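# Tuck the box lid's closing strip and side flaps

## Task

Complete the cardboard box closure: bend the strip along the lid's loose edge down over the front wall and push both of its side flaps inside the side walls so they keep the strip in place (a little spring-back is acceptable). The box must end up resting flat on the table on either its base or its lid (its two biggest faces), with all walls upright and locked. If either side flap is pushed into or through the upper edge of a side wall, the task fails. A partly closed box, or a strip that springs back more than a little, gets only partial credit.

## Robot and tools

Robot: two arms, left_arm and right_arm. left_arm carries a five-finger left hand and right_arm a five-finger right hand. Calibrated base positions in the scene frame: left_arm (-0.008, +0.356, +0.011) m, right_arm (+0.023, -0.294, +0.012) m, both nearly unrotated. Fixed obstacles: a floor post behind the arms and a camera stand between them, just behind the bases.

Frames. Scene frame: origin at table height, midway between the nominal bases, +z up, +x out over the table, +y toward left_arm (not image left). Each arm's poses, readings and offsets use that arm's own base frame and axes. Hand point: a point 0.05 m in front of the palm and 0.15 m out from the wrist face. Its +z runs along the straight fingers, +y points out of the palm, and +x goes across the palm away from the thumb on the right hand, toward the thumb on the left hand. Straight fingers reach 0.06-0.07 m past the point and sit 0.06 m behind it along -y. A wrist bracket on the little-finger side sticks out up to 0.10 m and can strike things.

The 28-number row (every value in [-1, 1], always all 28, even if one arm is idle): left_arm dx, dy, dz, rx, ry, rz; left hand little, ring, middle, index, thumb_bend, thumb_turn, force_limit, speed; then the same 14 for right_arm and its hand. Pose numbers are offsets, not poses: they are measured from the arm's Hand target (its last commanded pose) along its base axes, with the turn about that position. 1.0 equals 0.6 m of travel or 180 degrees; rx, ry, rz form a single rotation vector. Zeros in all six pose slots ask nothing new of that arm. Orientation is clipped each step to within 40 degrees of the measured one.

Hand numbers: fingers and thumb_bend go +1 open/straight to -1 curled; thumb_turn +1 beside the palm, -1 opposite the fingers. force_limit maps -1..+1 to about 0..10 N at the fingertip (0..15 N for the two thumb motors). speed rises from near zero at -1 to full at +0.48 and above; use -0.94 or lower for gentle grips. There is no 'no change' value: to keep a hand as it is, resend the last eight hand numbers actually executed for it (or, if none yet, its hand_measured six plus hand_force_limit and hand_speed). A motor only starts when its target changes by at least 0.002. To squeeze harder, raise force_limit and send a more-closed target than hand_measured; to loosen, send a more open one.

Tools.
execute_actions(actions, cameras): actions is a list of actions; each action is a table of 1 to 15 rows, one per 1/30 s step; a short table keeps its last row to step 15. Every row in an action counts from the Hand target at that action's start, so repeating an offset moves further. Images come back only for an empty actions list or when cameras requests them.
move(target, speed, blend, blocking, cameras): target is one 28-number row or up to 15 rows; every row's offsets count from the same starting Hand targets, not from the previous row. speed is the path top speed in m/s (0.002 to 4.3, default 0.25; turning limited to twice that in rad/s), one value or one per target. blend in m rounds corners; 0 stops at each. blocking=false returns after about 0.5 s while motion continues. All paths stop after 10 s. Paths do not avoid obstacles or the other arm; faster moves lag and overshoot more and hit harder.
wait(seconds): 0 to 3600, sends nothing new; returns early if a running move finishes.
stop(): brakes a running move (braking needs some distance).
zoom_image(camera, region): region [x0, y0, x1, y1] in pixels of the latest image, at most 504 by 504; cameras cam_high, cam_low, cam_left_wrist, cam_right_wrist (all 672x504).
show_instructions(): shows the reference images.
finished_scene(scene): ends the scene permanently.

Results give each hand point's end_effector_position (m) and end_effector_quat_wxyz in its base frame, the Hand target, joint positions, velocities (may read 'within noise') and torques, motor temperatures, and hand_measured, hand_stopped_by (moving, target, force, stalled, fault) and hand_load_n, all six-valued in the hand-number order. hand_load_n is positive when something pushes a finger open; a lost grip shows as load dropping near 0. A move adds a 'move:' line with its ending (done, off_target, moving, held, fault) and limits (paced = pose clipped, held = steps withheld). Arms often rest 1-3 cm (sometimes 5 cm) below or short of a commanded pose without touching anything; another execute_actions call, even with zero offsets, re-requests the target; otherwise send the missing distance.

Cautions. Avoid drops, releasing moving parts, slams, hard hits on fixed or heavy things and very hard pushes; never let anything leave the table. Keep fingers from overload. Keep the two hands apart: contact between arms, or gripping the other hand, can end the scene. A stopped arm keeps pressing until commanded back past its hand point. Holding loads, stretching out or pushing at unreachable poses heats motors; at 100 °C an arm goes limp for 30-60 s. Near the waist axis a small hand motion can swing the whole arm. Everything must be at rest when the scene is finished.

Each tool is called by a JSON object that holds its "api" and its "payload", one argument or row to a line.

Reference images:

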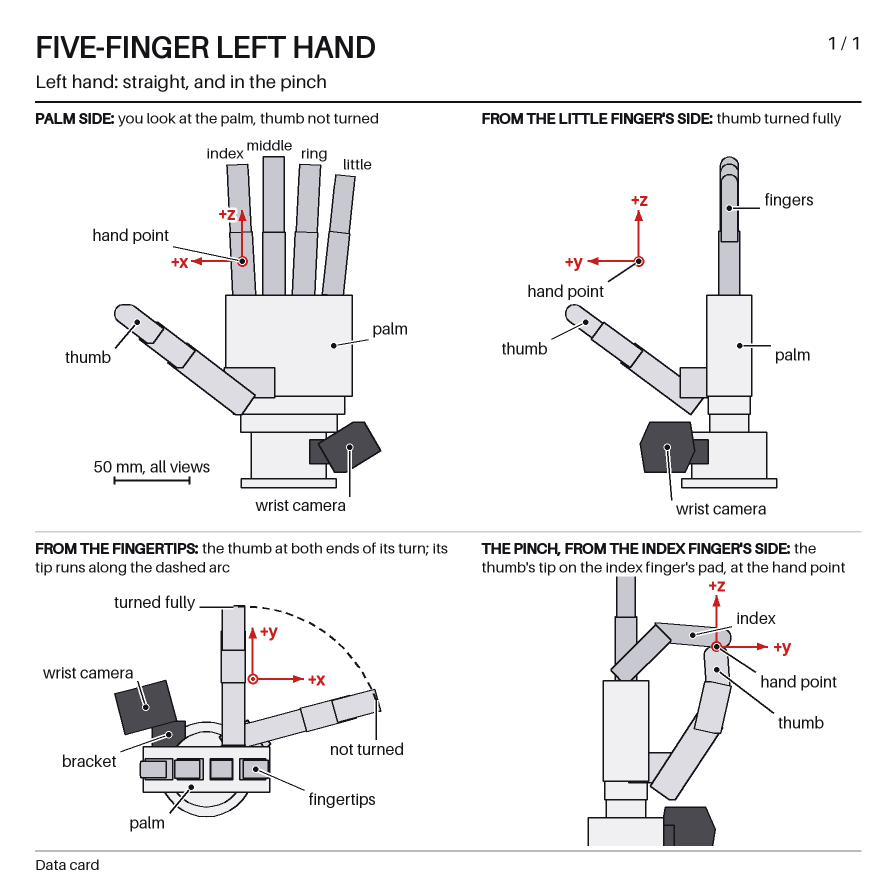

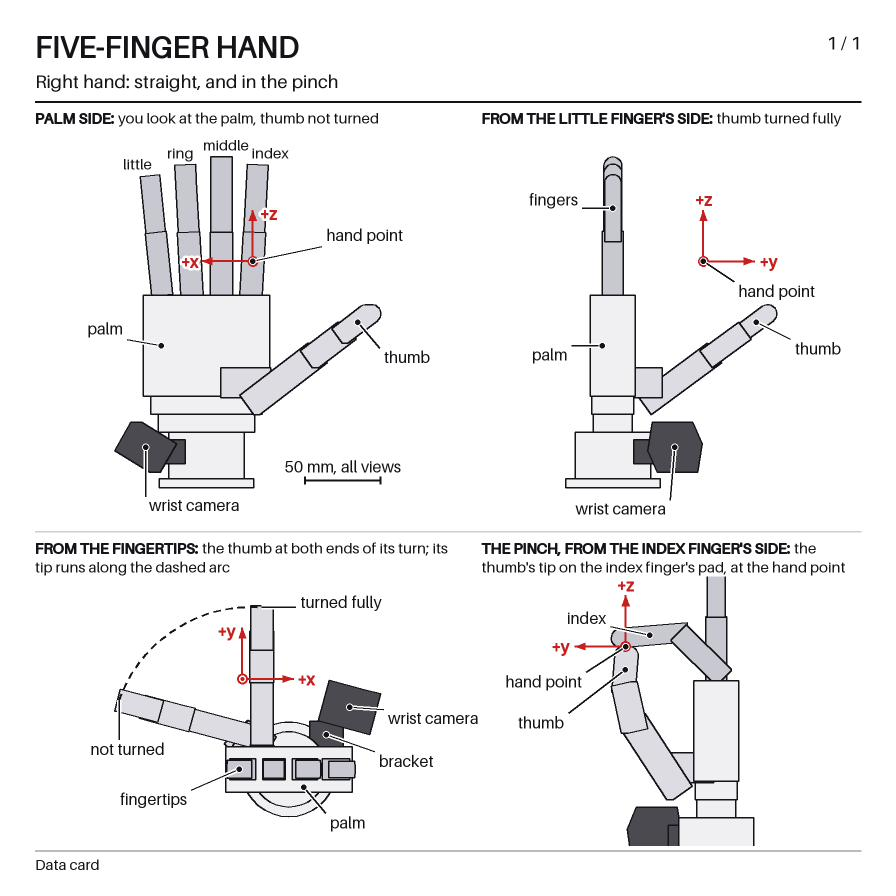

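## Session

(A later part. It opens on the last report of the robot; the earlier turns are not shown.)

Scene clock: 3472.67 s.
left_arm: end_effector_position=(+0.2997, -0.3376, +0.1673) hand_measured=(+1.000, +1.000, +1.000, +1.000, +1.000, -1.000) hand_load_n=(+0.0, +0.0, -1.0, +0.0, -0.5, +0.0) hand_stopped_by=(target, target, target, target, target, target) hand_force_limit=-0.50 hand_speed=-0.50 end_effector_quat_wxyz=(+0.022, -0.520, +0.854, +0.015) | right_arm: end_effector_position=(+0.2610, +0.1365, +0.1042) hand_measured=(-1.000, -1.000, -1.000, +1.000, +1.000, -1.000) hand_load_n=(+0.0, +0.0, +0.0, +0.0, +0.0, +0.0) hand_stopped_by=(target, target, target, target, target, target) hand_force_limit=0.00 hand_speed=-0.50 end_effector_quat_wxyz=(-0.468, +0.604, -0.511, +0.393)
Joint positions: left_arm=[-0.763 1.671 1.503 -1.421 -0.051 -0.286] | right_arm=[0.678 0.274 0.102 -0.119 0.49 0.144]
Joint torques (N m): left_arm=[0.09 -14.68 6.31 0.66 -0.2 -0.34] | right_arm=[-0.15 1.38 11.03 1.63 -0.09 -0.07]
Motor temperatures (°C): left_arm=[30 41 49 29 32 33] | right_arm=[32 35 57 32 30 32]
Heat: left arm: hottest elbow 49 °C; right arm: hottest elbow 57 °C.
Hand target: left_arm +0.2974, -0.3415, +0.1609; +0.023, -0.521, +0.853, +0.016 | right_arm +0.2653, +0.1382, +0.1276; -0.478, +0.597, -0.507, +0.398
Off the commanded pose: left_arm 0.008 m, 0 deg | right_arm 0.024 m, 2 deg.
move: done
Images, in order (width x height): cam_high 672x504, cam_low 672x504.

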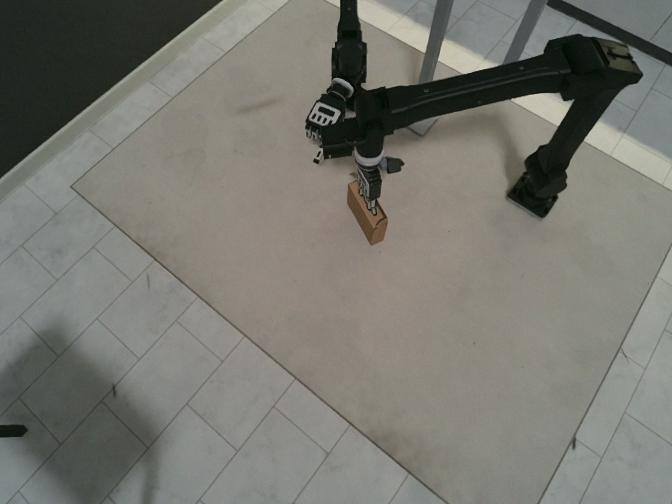

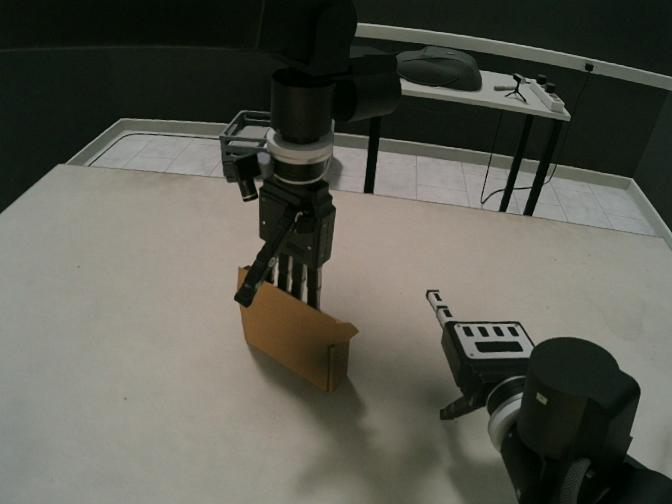

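{"api": "move", "payload": {
  "target": [-0.006, 0.003, -0.012, 0,0,0, 1,1,1,1,1,-1,-0.5,-0.5, 0,0,0,0,0,0, -1,-1,-1,1,1,-1,0,-0.5],
  "speed": 0.05,
  "cameras": ["cam_low","cam_high","cam_right_wrist"]
}}

{"api": "zoom_image", "payload": {
  "camera": "cam_low",
  "region": [200, 220, 400, 400]
}}

{"api": "zoom_image", "payload": {
  "camera": "cam_high",
  "region": [320, 160, 410, 250]
}}

Scene clock: 3482.03 s.
left_arm: end_effector_position=(+0.2991, -0.3370, +0.1654) hand_measured=(+1.000, +1.000, +1.000, +1.000, +1.000, -1.000) hand_load_n=(+0.5, +0.0, -1.5, -0.5, +0.0, +0.0) hand_stopped_by=(target, target, target, target, target, target) hand_force_limit=-0.50 hand_speed=-0.50 end_effector_quat_wxyz=(+0.024, -0.520, +0.854, +0.009) | right_arm: end_effector_position=(+0.2610, +0.1365, +0.1042) hand_measured=(-1.000, -1.000, -1.000, +1.000, +1.000, -1.000) hand_load_n=(+0.0, +0.0, +0.0, +0.0, +0.0, +0.0) hand_stopped_by=(target, target, target, target, target, target) hand_force_limit=0.00 hand_speed=-0.50 end_effector_quat_wxyz=(-0.468, +0.604, -0.511, +0.393)
Joint positions: left_arm=[-0.763 1.66 1.486 -1.402 -0.051 -0.286] | right_arm=[0.678 0.274 0.102 -0.119 0.49 0.144]
Joint torques (N m): left_arm=[-0.09 -14.1 5.61 0.75 -0.2 -0.37] | right_arm=[-0.15 1.38 11.03 1.62 -0.09 -0.07]
Motor temperatures (°C): left_arm=[30 41 48 29 32 33] | right_arm=[32 35 57 32 30 32]
Heat: left arm: hottest elbow 48 °C; right arm: hottest elbow 57 °C.
Hand target: left_arm +0.2938, -0.3397, +0.1537; +0.023, -0.521, +0.853, +0.015 | right_arm +0.2653, +0.1382, +0.1276; -0.478, +0.597, -0.507, +0.398
Off the commanded pose: left_arm 0.013 m, 1 deg | right_arm 0.024 m, 2 deg.
move: off_target (left_arm)
Images, in order (width x height): cam_high 672x504, cam_low 672x504, cam_right_wrist 672x504.

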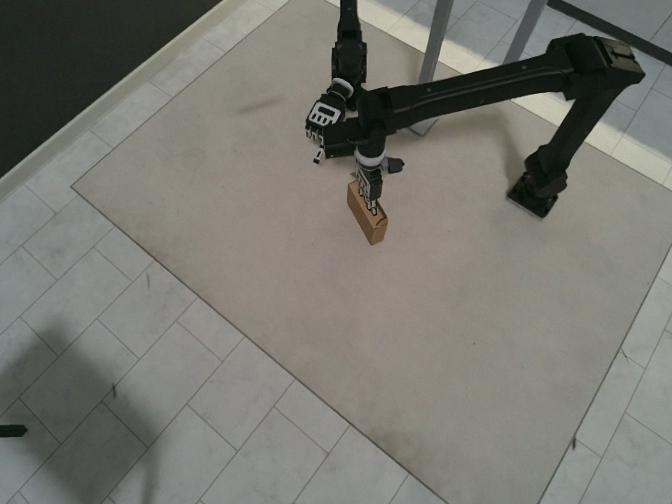

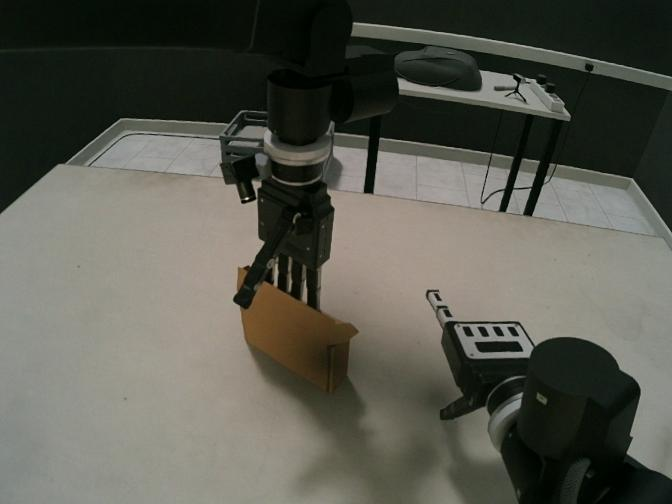

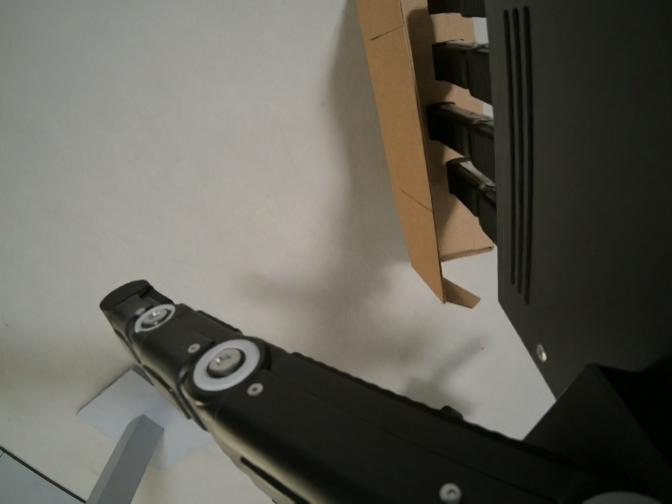

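Scaled by 2.520 from the camera's image (finer frame: 960x720).

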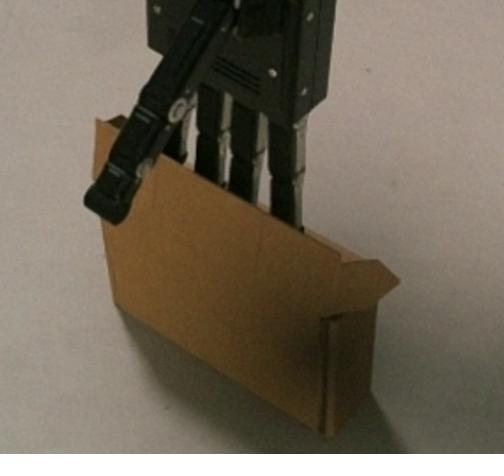

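Scaled by 5.600 from the camera's image (finer frame: 960x720).

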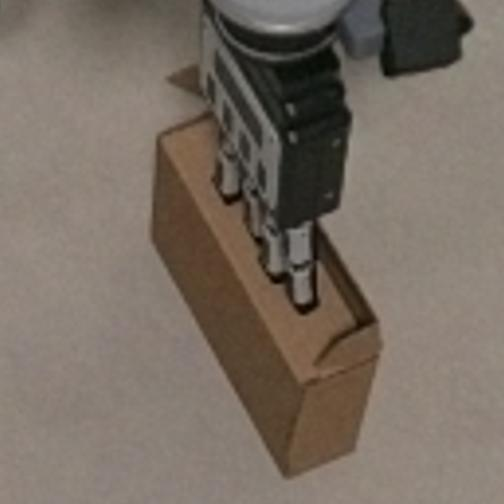

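{"api": "move", "payload": {
  "target": [0,0,0, 0,0,0, 1,1,1,1,1,-1,-0.5,-0.5, -0.049,0.1275,-0.0293,0,0,-0.0667, -1,-1,-1,1,1,-1,0,-0.5],
  "speed": 0.08,
  "cameras": ["cam_low","cam_high","cam_right_wrist"]
}}

{"api": "zoom_image", "payload": {
  "camera": "cam_low",
  "region": [260, 240, 480, 400]
}}

{"api": "zoom_image", "payload": {
  "camera": "cam_high",
  "region": [300, 130, 410, 250]
}}

Scene clock: 3529.73 s.
left_arm: end_effector_position=(+0.2991, -0.3370, +0.1654) hand_measured=(+1.000, +1.000, +1.000, +1.000, +1.000, -1.000) hand_load_n=(+0.0, +0.0, -1.0, +0.0, +0.0, +0.0) hand_stopped_by=(target, target, target, target, target, target) hand_force_limit=-0.50 hand_speed=-0.50 end_effector_quat_wxyz=(+0.024, -0.520, +0.854, +0.009) | right_arm: end_effector_position=(+0.2332, +0.2030, +0.0961) hand_measured=(-1.000, -1.000, -1.000, +1.000, +1.000, -1.000) hand_load_n=(+0.0, +0.0, +0.0, +0.0, -0.5, +0.0) hand_stopped_by=(target, target, target, target, target, target) hand_force_limit=0.00 hand_speed=-0.50 end_effector_quat_wxyz=(-0.424, +0.548, -0.561, +0.452)
Joint positions: left_arm=[-0.763 1.66 1.486 -1.402 -0.051 -0.286] | right_arm=[1.267 0.814 0.257 -0.188 1.222 0.695]
Joint torques (N m): left_arm=[-0.15 -14.1 5.6 0.73 -0.2 -0.37] | right_arm=[0.73 -0.5 9.28 1.03 0.55 0.17]
Motor temperatures (°C): left_arm=[30 39 46 29 32 33] | right_arm=[32 34 58 32 30 32]
Heat: left arm: hottest elbow 46 °C; right arm: hottest elbow 58 °C.
Hand target: left_arm +0.2938, -0.3397, +0.1537; +0.023, -0.521, +0.853, +0.015 | right_arm +0.2359, +0.2146, +0.1099; -0.434, +0.540, -0.566, +0.446
Off the commanded pose: left_arm 0.013 m, 1 deg | right_arm 0.018 m, 2 deg.
move: off_target (right_arm)
Images, in order (width x height): cam_high 672x504, cam_low 672x504, cam_right_wrist 672x504.

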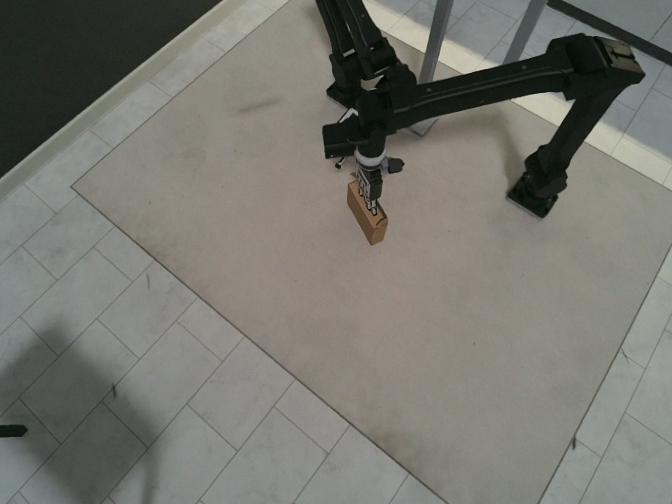

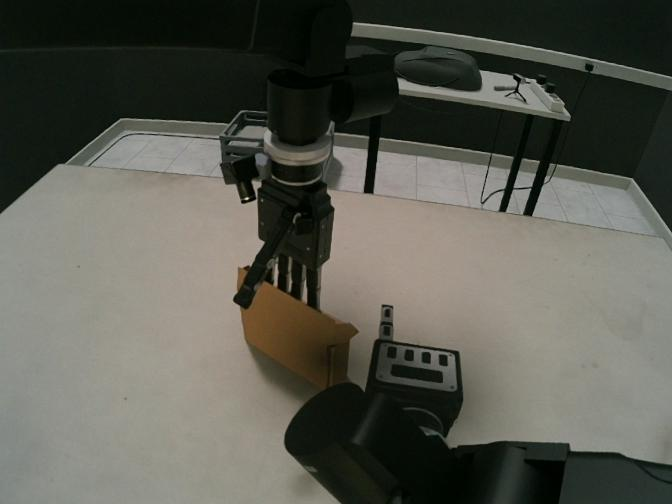

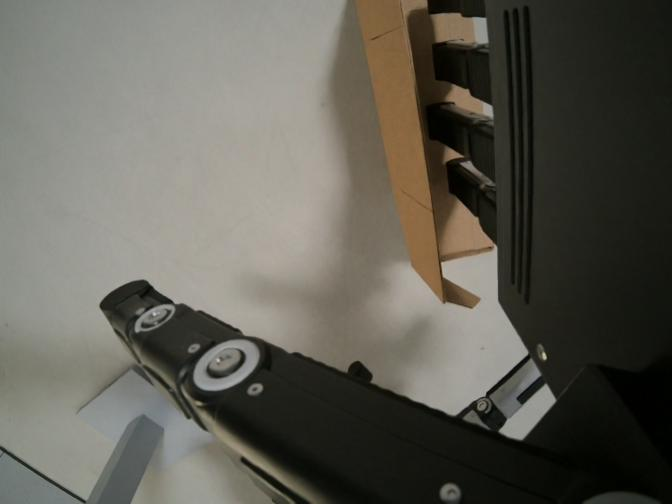

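Scaled by 2.291 from the camera's image (finer frame: 960x720).

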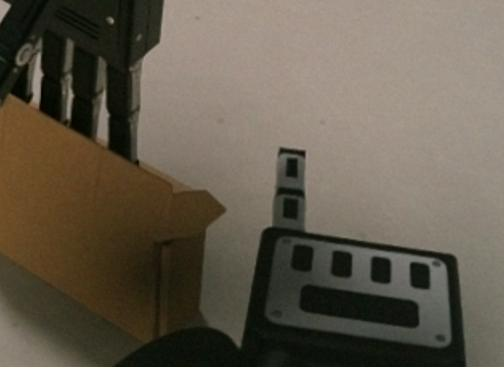

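Scaled by 4.200 from the camera's image (finer frame: 960x720).

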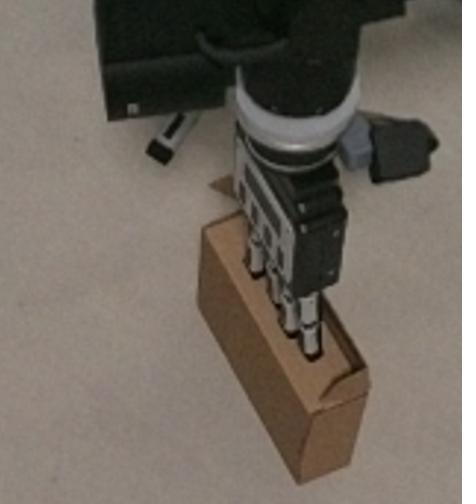

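{"api": "move", "payload": {
  "target": [0,0,0, 0,0,0, 1,1,1,1,1,-1,-0.5,-0.5, -0.018,-0.013,-0.0833,0,0,0, -1,-1,-1,1,1,-1,0,-0.5],
  "speed": 0.08,
  "cameras": ["cam_low","cam_high","cam_right_wrist"]
}}

{"api": "zoom_image", "payload": {
  "camera": "cam_low",
  "region": [260, 240, 480, 400]
}}

{"api": "zoom_image", "payload": {
  "camera": "cam_high",
  "region": [300, 130, 410, 250]
}}

Scene clock: 3553.93 s.
left_arm: end_effector_position=(+0.2991, -0.3370, +0.1654) hand_measured=(+1.000, +1.000, +1.000, +1.000, +1.000, -1.000) hand_load_n=(+0.0, +0.0, -1.0, +0.0, -0.5, +0.0) hand_stopped_by=(target, target, target, target, target, target) hand_force_limit=-0.50 hand_speed=-0.50 end_effector_quat_wxyz=(+0.024, -0.520, +0.854, +0.009) | right_arm: end_effector_position=(+0.2256, +0.2019, +0.0578) hand_measured=(-1.000, -1.000, -1.000, +1.000, +1.000, -1.000) hand_load_n=(+0.0, +0.0, +0.0, +0.0, +0.0, +0.0) hand_stopped_by=(target, target, target, target, target, target) hand_force_limit=0.00 hand_speed=-0.50 end_effector_quat_wxyz=(-0.424, +0.547, -0.563, +0.452)
Joint positions: left_arm=[-0.763 1.66 1.486 -1.402 -0.051 -0.286] | right_arm=[1.306 0.96 0.2 -0.072 1.253 0.789]
Joint torques (N m): left_arm=[-0.15 -14.15 5.6 0.75 -0.2 -0.37] | right_arm=[0.97 -1.2 5.78 2.19 0.6 0.16]
Heat: left arm: hottest elbow 45 °C; right arm: hottest elbow 54 °C.
Hand target: left_arm +0.2938, -0.3397, +0.1537; +0.023, -0.521, +0.853, +0.015 | right_arm +0.2250, +0.2069, +0.0599; -0.434, +0.541, -0.566, +0.446
Off the commanded pose: left_arm 0.013 m, 1 deg | right_arm 0.005 m, 2 deg.
move: done
Images, in order (width x height): cam_high 672x504, cam_low 672x504, cam_right_wrist 672x504.

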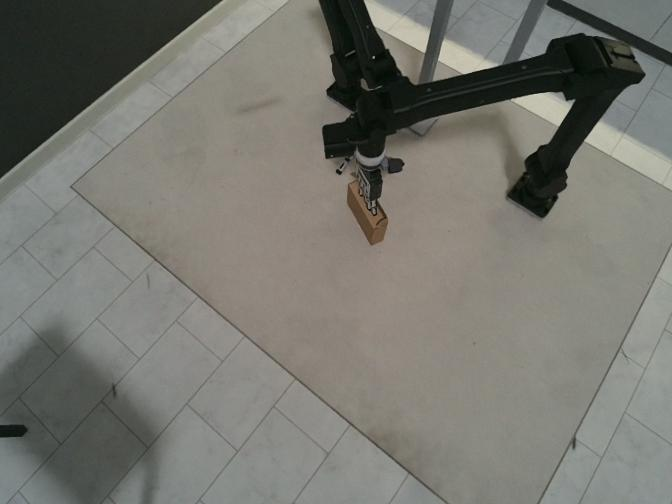

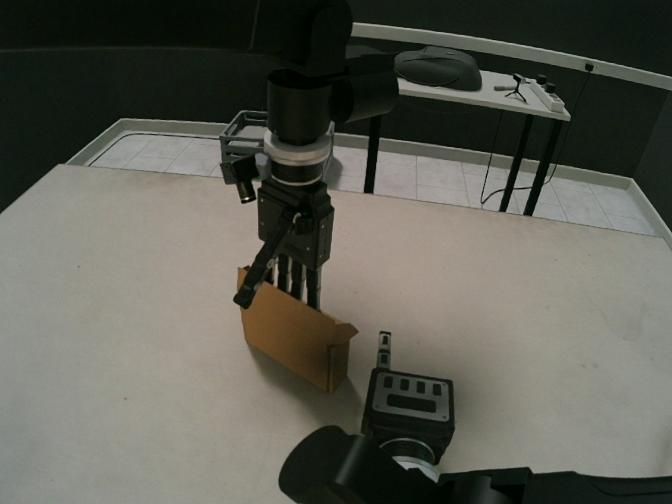

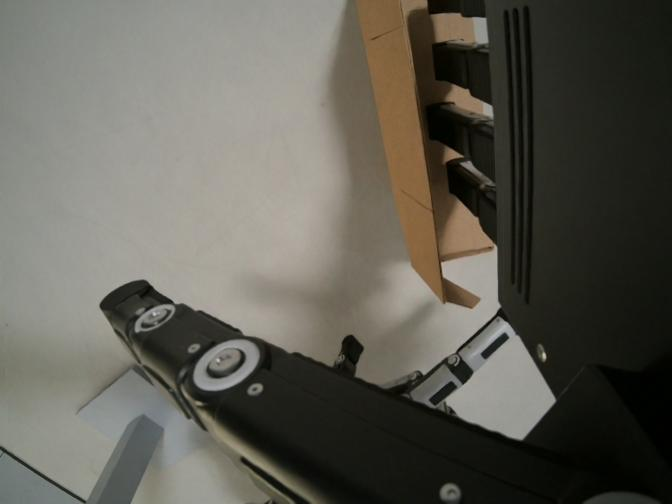

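Scaled by 2.291 from the camera's image (finer frame: 960x720).

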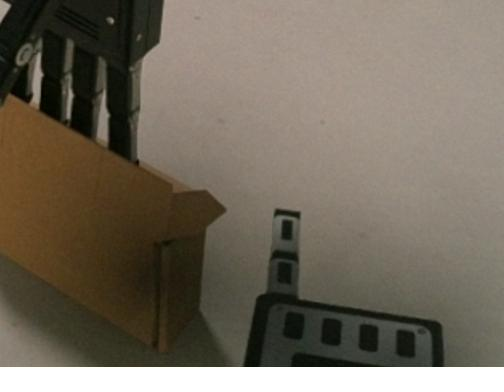

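Scaled by 4.200 from the camera's image (finer frame: 960x720).

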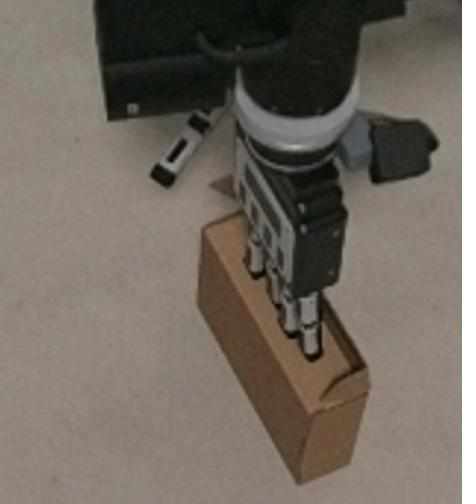

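{"api": "move", "payload": {
  "target": [0,0,0, 0,0,0, 1,1,1,1,1,-1,-0.5,-0.5, 0.017,0.0473,0.0,0,0,0, -1,-1,-1,1,1,-1,0,-0.5],
  "speed": 0.05,
  "cameras": ["cam_low","cam_high","cam_right_wrist"]
}}

{"api": "zoom_image", "payload": {
  "camera": "cam_low",
  "region": [260, 240, 480, 400]
}}

{"api": "zoom_image", "payload": {
  "camera": "cam_high",
  "region": [300, 130, 410, 250]
}}

Scene clock: 3566.60 s.
left_arm: end_effector_position=(+0.2991, -0.3370, +0.1654) hand_measured=(+1.000, +1.000, +1.000, +1.000, +1.000, -1.000) hand_load_n=(+0.0, +0.0, -1.5, +0.0, +0.0, +0.0) hand_stopped_by=(target, target, target, target, target, target) hand_force_limit=-0.50 hand_speed=-0.50 end_effector_quat_wxyz=(+0.024, -0.520, +0.854, +0.009) | right_arm: end_effector_position=(+0.2312, +0.2227, +0.0515) hand_measured=(-1.000, -1.000, -1.000, +1.000, +1.000, -1.000) hand_load_n=(+0.0, +0.0, +0.0, -0.5, +0.0, +0.0) hand_stopped_by=(target, target, target, target, target, target) hand_force_limit=0.00 hand_speed=-0.50 end_effector_quat_wxyz=(-0.425, +0.546, -0.563, +0.452)
Joint positions: left_arm=[-0.763 1.66 1.486 -1.402 -0.051 -0.286] | right_arm=[1.306 1.091 0.238 0.023 1.253 0.788]
Joint torques (N m): left_arm=[-0.15 -14.15 5.61 0.75 -0.2 -0.37] | right_arm=[0.15 -2.08 7.09 2.22 0.34 -0.06]
Motor temperatures (°C): left_arm=[30 38 45 29 32 33] | right_arm=[32 34 52 32 31 32]
Heat: left arm: hottest elbow 45 °C; right arm: hottest elbow 52 °C.
Hand target: left_arm +0.2938, -0.3397, +0.1537; +0.023, -0.521, +0.853, +0.015 | right_arm +0.2353, +0.2353, +0.0601; -0.434, +0.540, -0.566, +0.446
Off the commanded pose: left_arm 0.013 m, 1 deg | right_arm 0.016 m, 1 deg.
move: off_target (right_arm)
Images, in order (width x height): cam_high 672x504, cam_low 672x504, cam_right_wrist 672x504.

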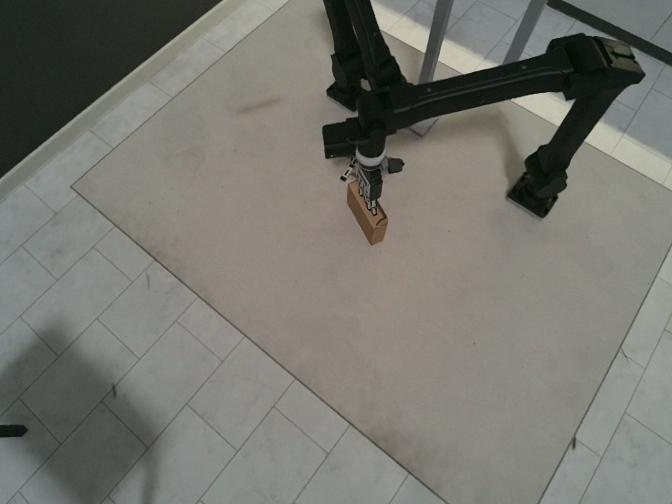

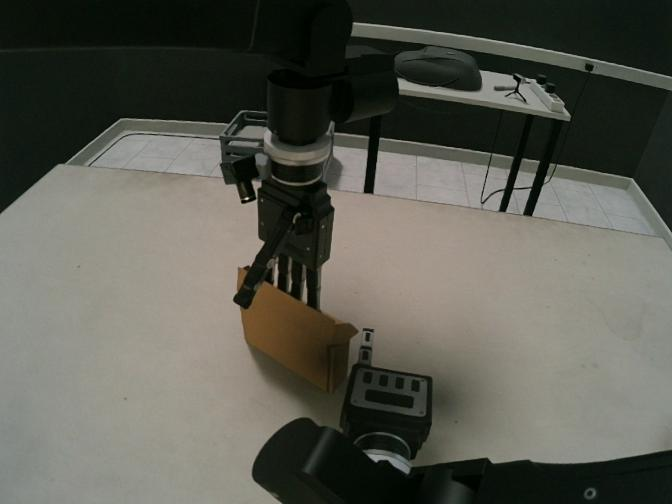

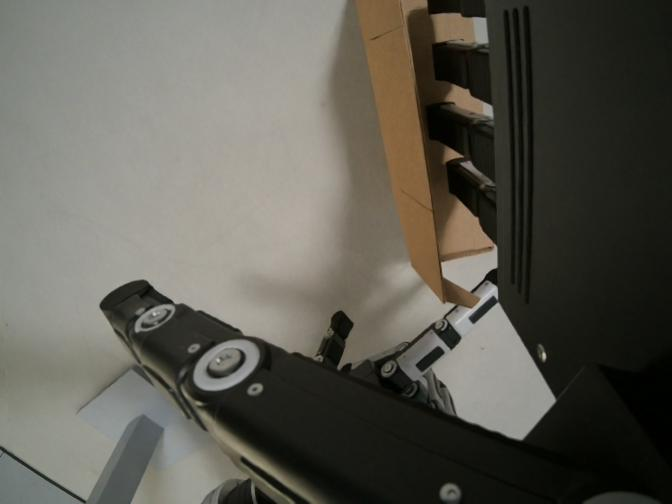

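Scaled by 2.291 from the camera's image (finer frame: 960x720).

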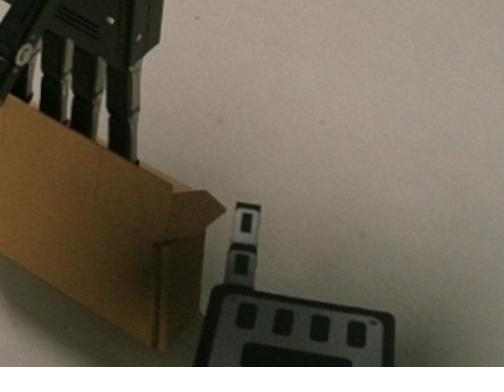

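Scaled by 4.200 from the camera's image (finer frame: 960x720).

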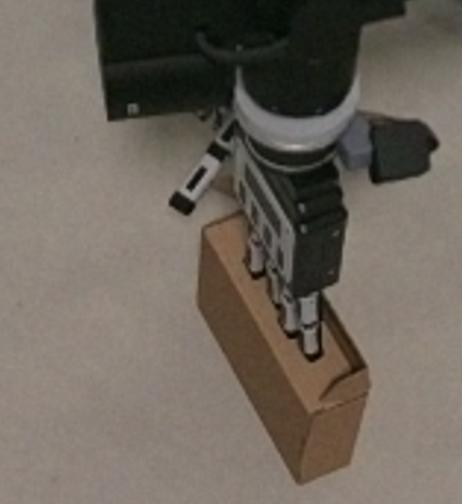

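{"api": "move", "payload": {
  "target": [0,0,0, 0,0,0, 1,1,1,1,1,-1,-0.5,-0.5, 0.0143,0.03,0.012,0,0,0, -1,-1,-1,1,1,-1,0,-0.5],
  "speed": 0.05,
  "cameras": ["cam_low","cam_high","cam_right_wrist"]
}}

{"api": "zoom_image", "payload": {
  "camera": "cam_low",
  "region": [260, 240, 480, 400]
}}

{"api": "zoom_image", "payload": {
  "camera": "cam_high",
  "region": [300, 130, 410, 250]
}}

Scene clock: 3579.30 s.
left_arm: end_effector_position=(+0.2993, -0.3368, +0.1654) hand_measured=(+1.000, +1.000, +1.000, +1.000, +1.000, -1.000) hand_load_n=(+0.0, +0.0, -1.0, +0.0, -0.5, +0.5) hand_stopped_by=(target, target, target, target, target, target) hand_force_limit=-0.50 hand_speed=-0.50 end_effector_quat_wxyz=(+0.025, -0.520, +0.854, +0.009) | right_arm: end_effector_position=(+0.2376, +0.2374, +0.0559) hand_measured=(-1.000, -1.000, -1.000, +1.000, +1.000, -1.000) hand_load_n=(+0.0, +0.5, +0.0, +0.0, +0.0, +0.0) hand_stopped_by=(target, target, target, target, target, target) hand_force_limit=0.00 hand_speed=-0.50 end_effector_quat_wxyz=(-0.421, +0.550, -0.561, +0.454)
Joint positions: left_arm=[-0.763 1.66 1.486 -1.402 -0.053 -0.286] | right_arm=[1.295 1.135 0.28 0.043 1.245 0.758]
Joint torques (N m): left_arm=[-0.15 -14.1 5.61 0.73 -0.11 -0.37] | right_arm=[-0.15 -2.73 7.62 2.41 0.24 -0.06]
Heat: left arm: hottest elbow 45 °C; right arm: hottest elbow 52 °C.
Hand target: left_arm +0.2938, -0.3398, +0.1537; +0.023, -0.521, +0.853, +0.015 | right_arm +0.2439, +0.2533, +0.0673; -0.434, +0.540, -0.566, +0.446
Off the commanded pose: left_arm 0.013 m, 1 deg | right_arm 0.021 m, 2 deg.
move: off_target (right_arm)
Images, in order (width x height): cam_high 672x504, cam_low 672x504, cam_right_wrist 672x504.

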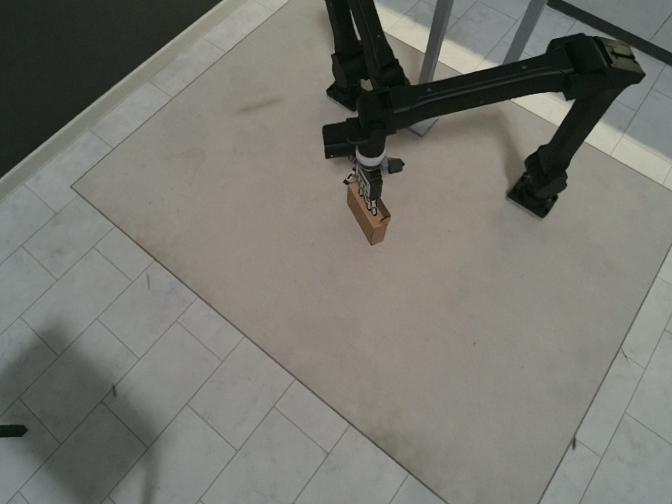

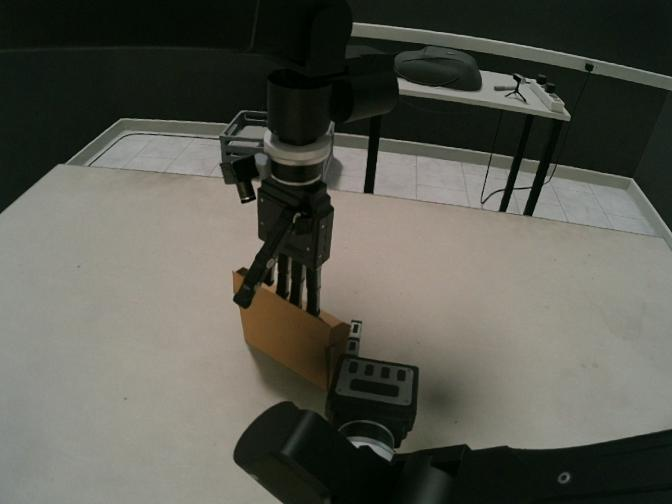

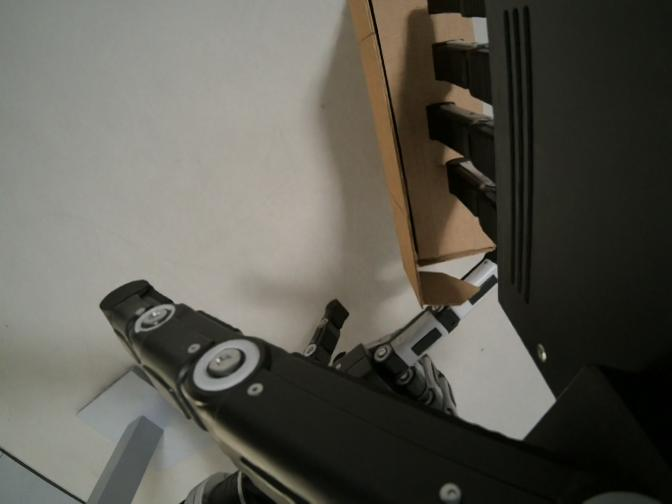

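Scaled by 2.291 from the camera's image (finer frame: 960x720).

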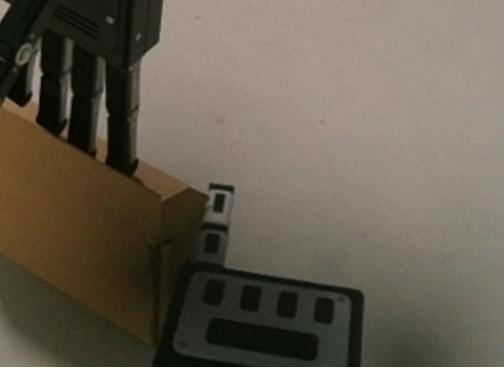

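Scaled by 4.200 from the camera's image (finer frame: 960x720).

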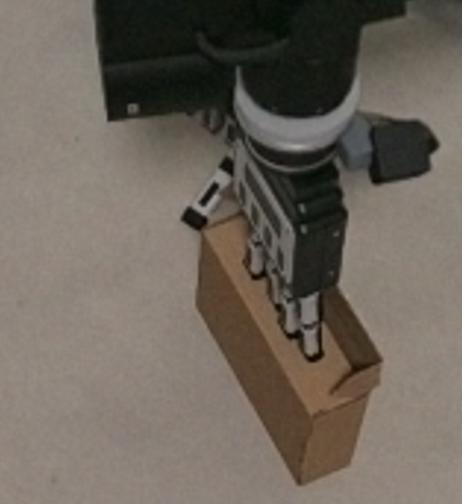

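{"api": "move", "payload": {
  "target": [0,0,0, 0,0,0, 1,1,1,1,1,-1,-0.5,-0.5, 0.0108,0.0225,-0.003,0,0,-0.022, -1,-1,-1,1,1,-1,0,-0.5],
  "speed": 0.05,
  "cameras": ["cam_low","cam_high","cam_right_wrist"]
}}

{"api": "zoom_image", "payload": {
  "camera": "cam_low",
  "region": [260, 240, 480, 400]
}}

{"api": "zoom_image", "payload": {
  "camera": "cam_high",
  "region": [300, 130, 410, 250]
}}

Scene clock: 3619.83 s.
left_arm: end_effector_position=(+0.3008, -0.3352, +0.1650) hand_measured=(+1.000, +1.000, +1.000, +1.000, +1.000, -1.000) hand_load_n=(+0.0, +0.0, -1.5, +0.0, +0.0, +0.0) hand_stopped_by=(target, target, target, target, target, target) hand_force_limit=-0.50 hand_speed=-0.50 end_effector_quat_wxyz=(+0.030, -0.520, +0.854, +0.011) | right_arm: end_effector_position=(+0.2458, +0.2462, +0.0546) hand_measured=(-1.000, -1.000, -1.000, +1.000, +1.000, -1.000) hand_load_n=(+0.0, +0.0, +0.5, +0.0, +0.0, +0.0) hand_stopped_by=(target, target, target, target, target, target) hand_force_limit=0.00 hand_speed=-0.50 end_effector_quat_wxyz=(-0.405, +0.529, -0.576, +0.473)
Joint positions: left_arm=[-0.763 1.66 1.486 -1.402 -0.064 -0.286] | right_arm=[1.295 1.23 0.363 -0.106 1.298 0.921]
Joint torques (N m): left_arm=[-0.09 -14.1 5.61 0.73 0.36 -0.36] | right_arm=[0.44 -3.66 8.23 1.09 0.21 0.19]
Heat: left arm: hottest elbow 44 °C; right arm: hottest elbow 49 °C.
Hand target: left_arm +0.2938, -0.3398, +0.1536; +0.023, -0.521, +0.853, +0.015 | right_arm +0.2503, +0.2667, +0.0654; -0.418, +0.521, -0.585, +0.461
Off the commanded pose: left_arm 0.014 m, 1 deg | right_arm 0.024 m, 3 deg.
move: off_target (right_arm)
Images, in order (width x height): cam_high 672x504, cam_low 672x504, cam_right_wrist 672x504.

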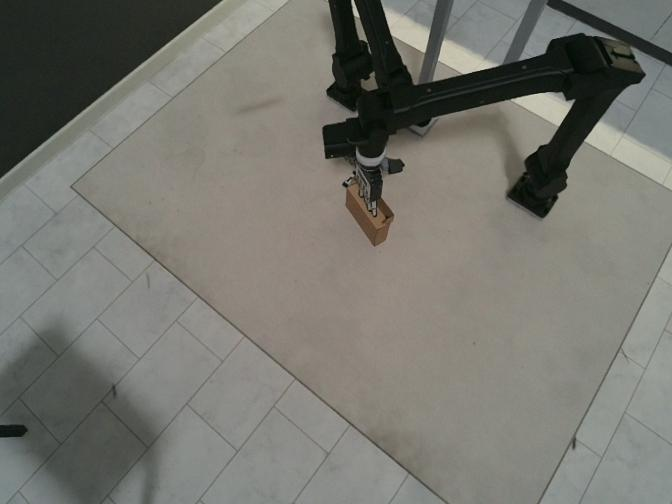

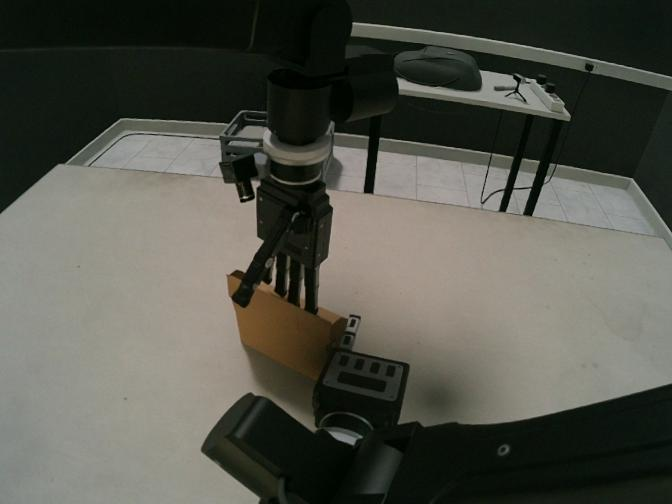

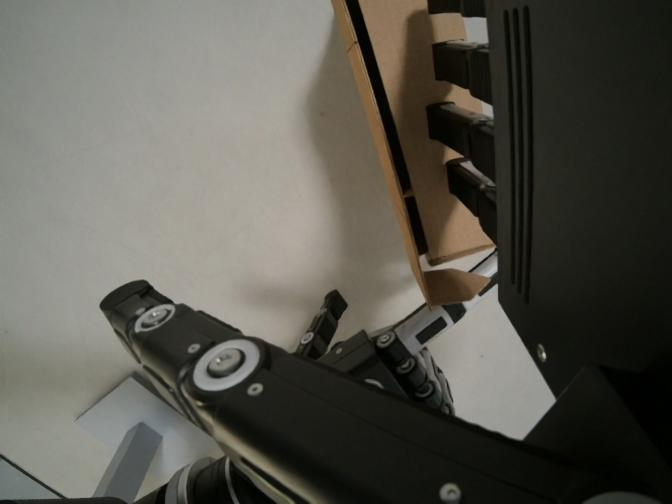

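Scaled by 2.291 from the camera's image (finer frame: 960x720).

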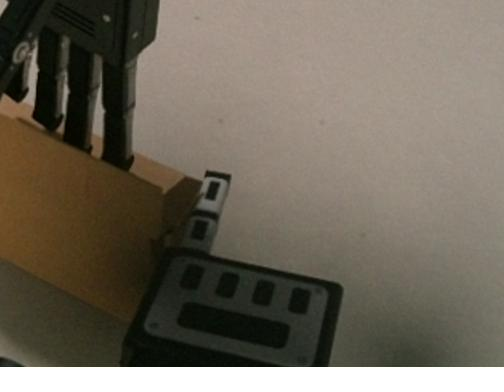

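Scaled by 4.200 from the camera's image (finer frame: 960x720).

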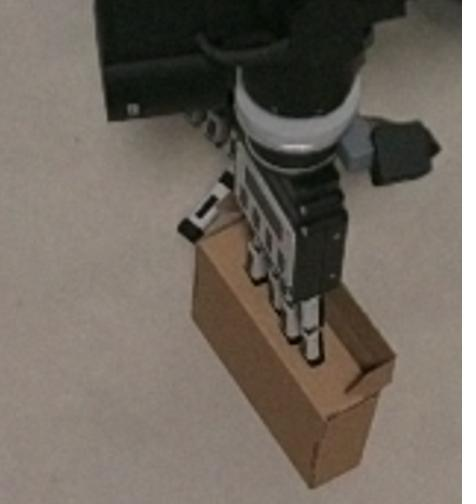

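{"api": "move", "payload": {
  "target": [
    [0,0,0, 0,0,0, 1,1,1,1,1,-1,-0.5,-0.5, -0.047,-0.117,-0.005,0,0,0, -1,-1,-1,1,1,-1,0,-0.5],
    [0,0,0, 0,0,0, 1,1,1,1,1,-1,-0.5,-0.5, 0.0,-0.225,0.066,0,0,0.089, -1,-1,-1,1,1,-1,0,-0.5]
  ],
  "speed": [0.05,0.12],
  "cameras": ["cam_low","cam_high","cam_right_wrist"]
}}

{"api": "zoom_image", "payload": {
  "camera": "cam_low",
  "region": [200, 220, 400, 400]
}}

{"api": "zoom_image", "payload": {
  "camera": "cam_high",
  "region": [300, 130, 410, 250]
}}

Scene clock: 3652.57 s.
left_arm: end_effector_position=(+0.3008, -0.3352, +0.1650) hand_measured=(+1.000, +1.000, +1.000, +1.000, +1.000, -1.000) hand_load_n=(+0.0, +0.0, -1.0, +0.0, +0.0, +0.0) hand_stopped_by=(target, target, target, target, target, target) hand_force_limit=-0.50 hand_speed=-0.50 end_effector_quat_wxyz=(+0.030, -0.520, +0.854, +0.011) | right_arm: end_effector_position=(+0.2514, +0.1326, +0.1045) hand_measured=(-1.000, -1.000, -1.000, +1.000, +1.000, -1.000) hand_load_n=(+0.0, +0.0, +0.0, +0.0, +0.0, +0.0) hand_stopped_by=(target, target, target, target, target, target) hand_force_limit=0.00 hand_speed=-0.50 end_effector_quat_wxyz=(-0.481, +0.592, -0.511, +0.396)
Joint positions: left_arm=[-0.763 1.66 1.486 -1.402 -0.064 -0.286] | right_arm=[0.711 0.147 0.074 -0.188 0.527 0.156]
Joint torques (N m): left_arm=[-0.09 -14.1 5.63 0.73 0.36 -0.36] | right_arm=[0.26 1.9 8.46 1.63 -0.11 -0.07]
Heat: left arm: hottest elbow 44 °C; right arm: hottest elbow 49 °C.
Hand target: left_arm +0.2938, -0.3397, +0.1536; +0.023, -0.521, +0.853, +0.016 | right_arm +0.2503, +0.1317, +0.1050; -0.478, +0.597, -0.506, +0.398
Off the commanded pose: left_arm 0.014 m, 1 deg | right_arm 0.001 m, 1 deg.
move: done
Images, in order (width x height): cam_high 672x504, cam_low 672x504, cam_right_wrist 672x504.

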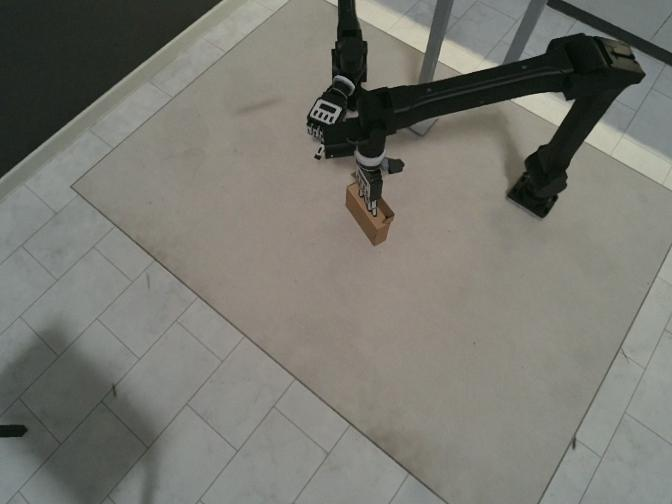

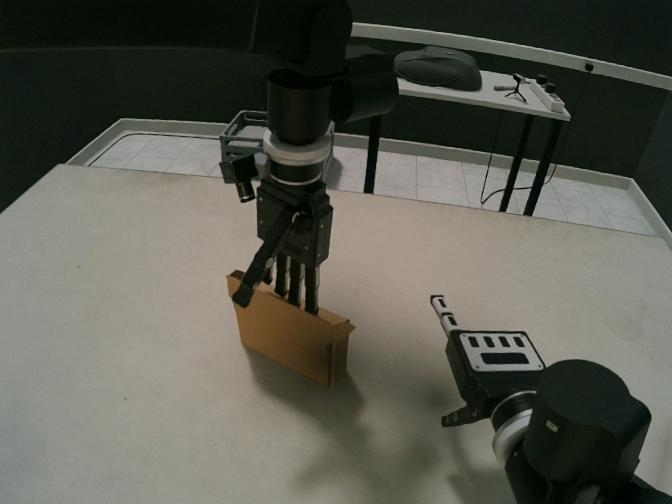

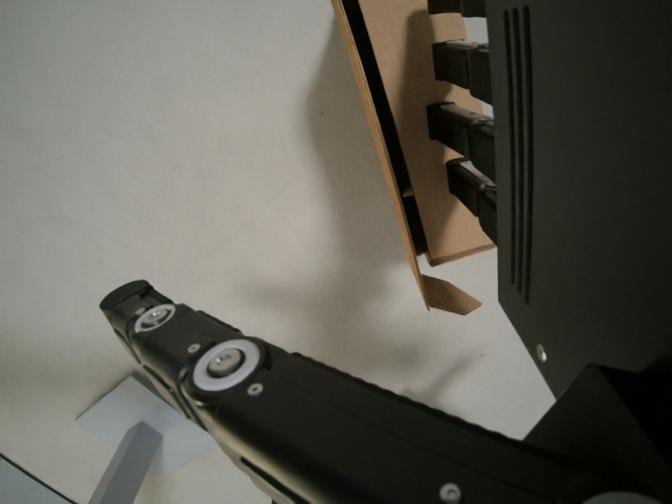

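Scaled by 2.520 from the camera's image (finer frame: 960x720).

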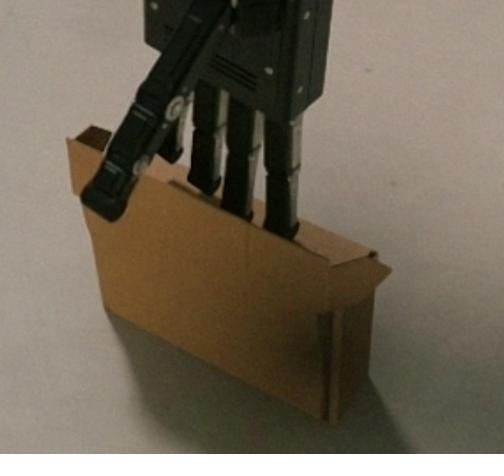

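Scaled by 4.200 from the camera's image (finer frame: 960x720).

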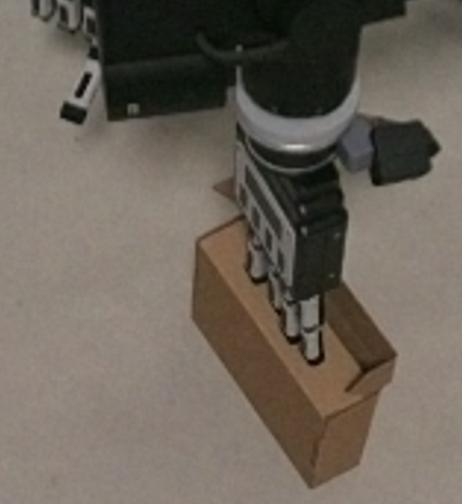

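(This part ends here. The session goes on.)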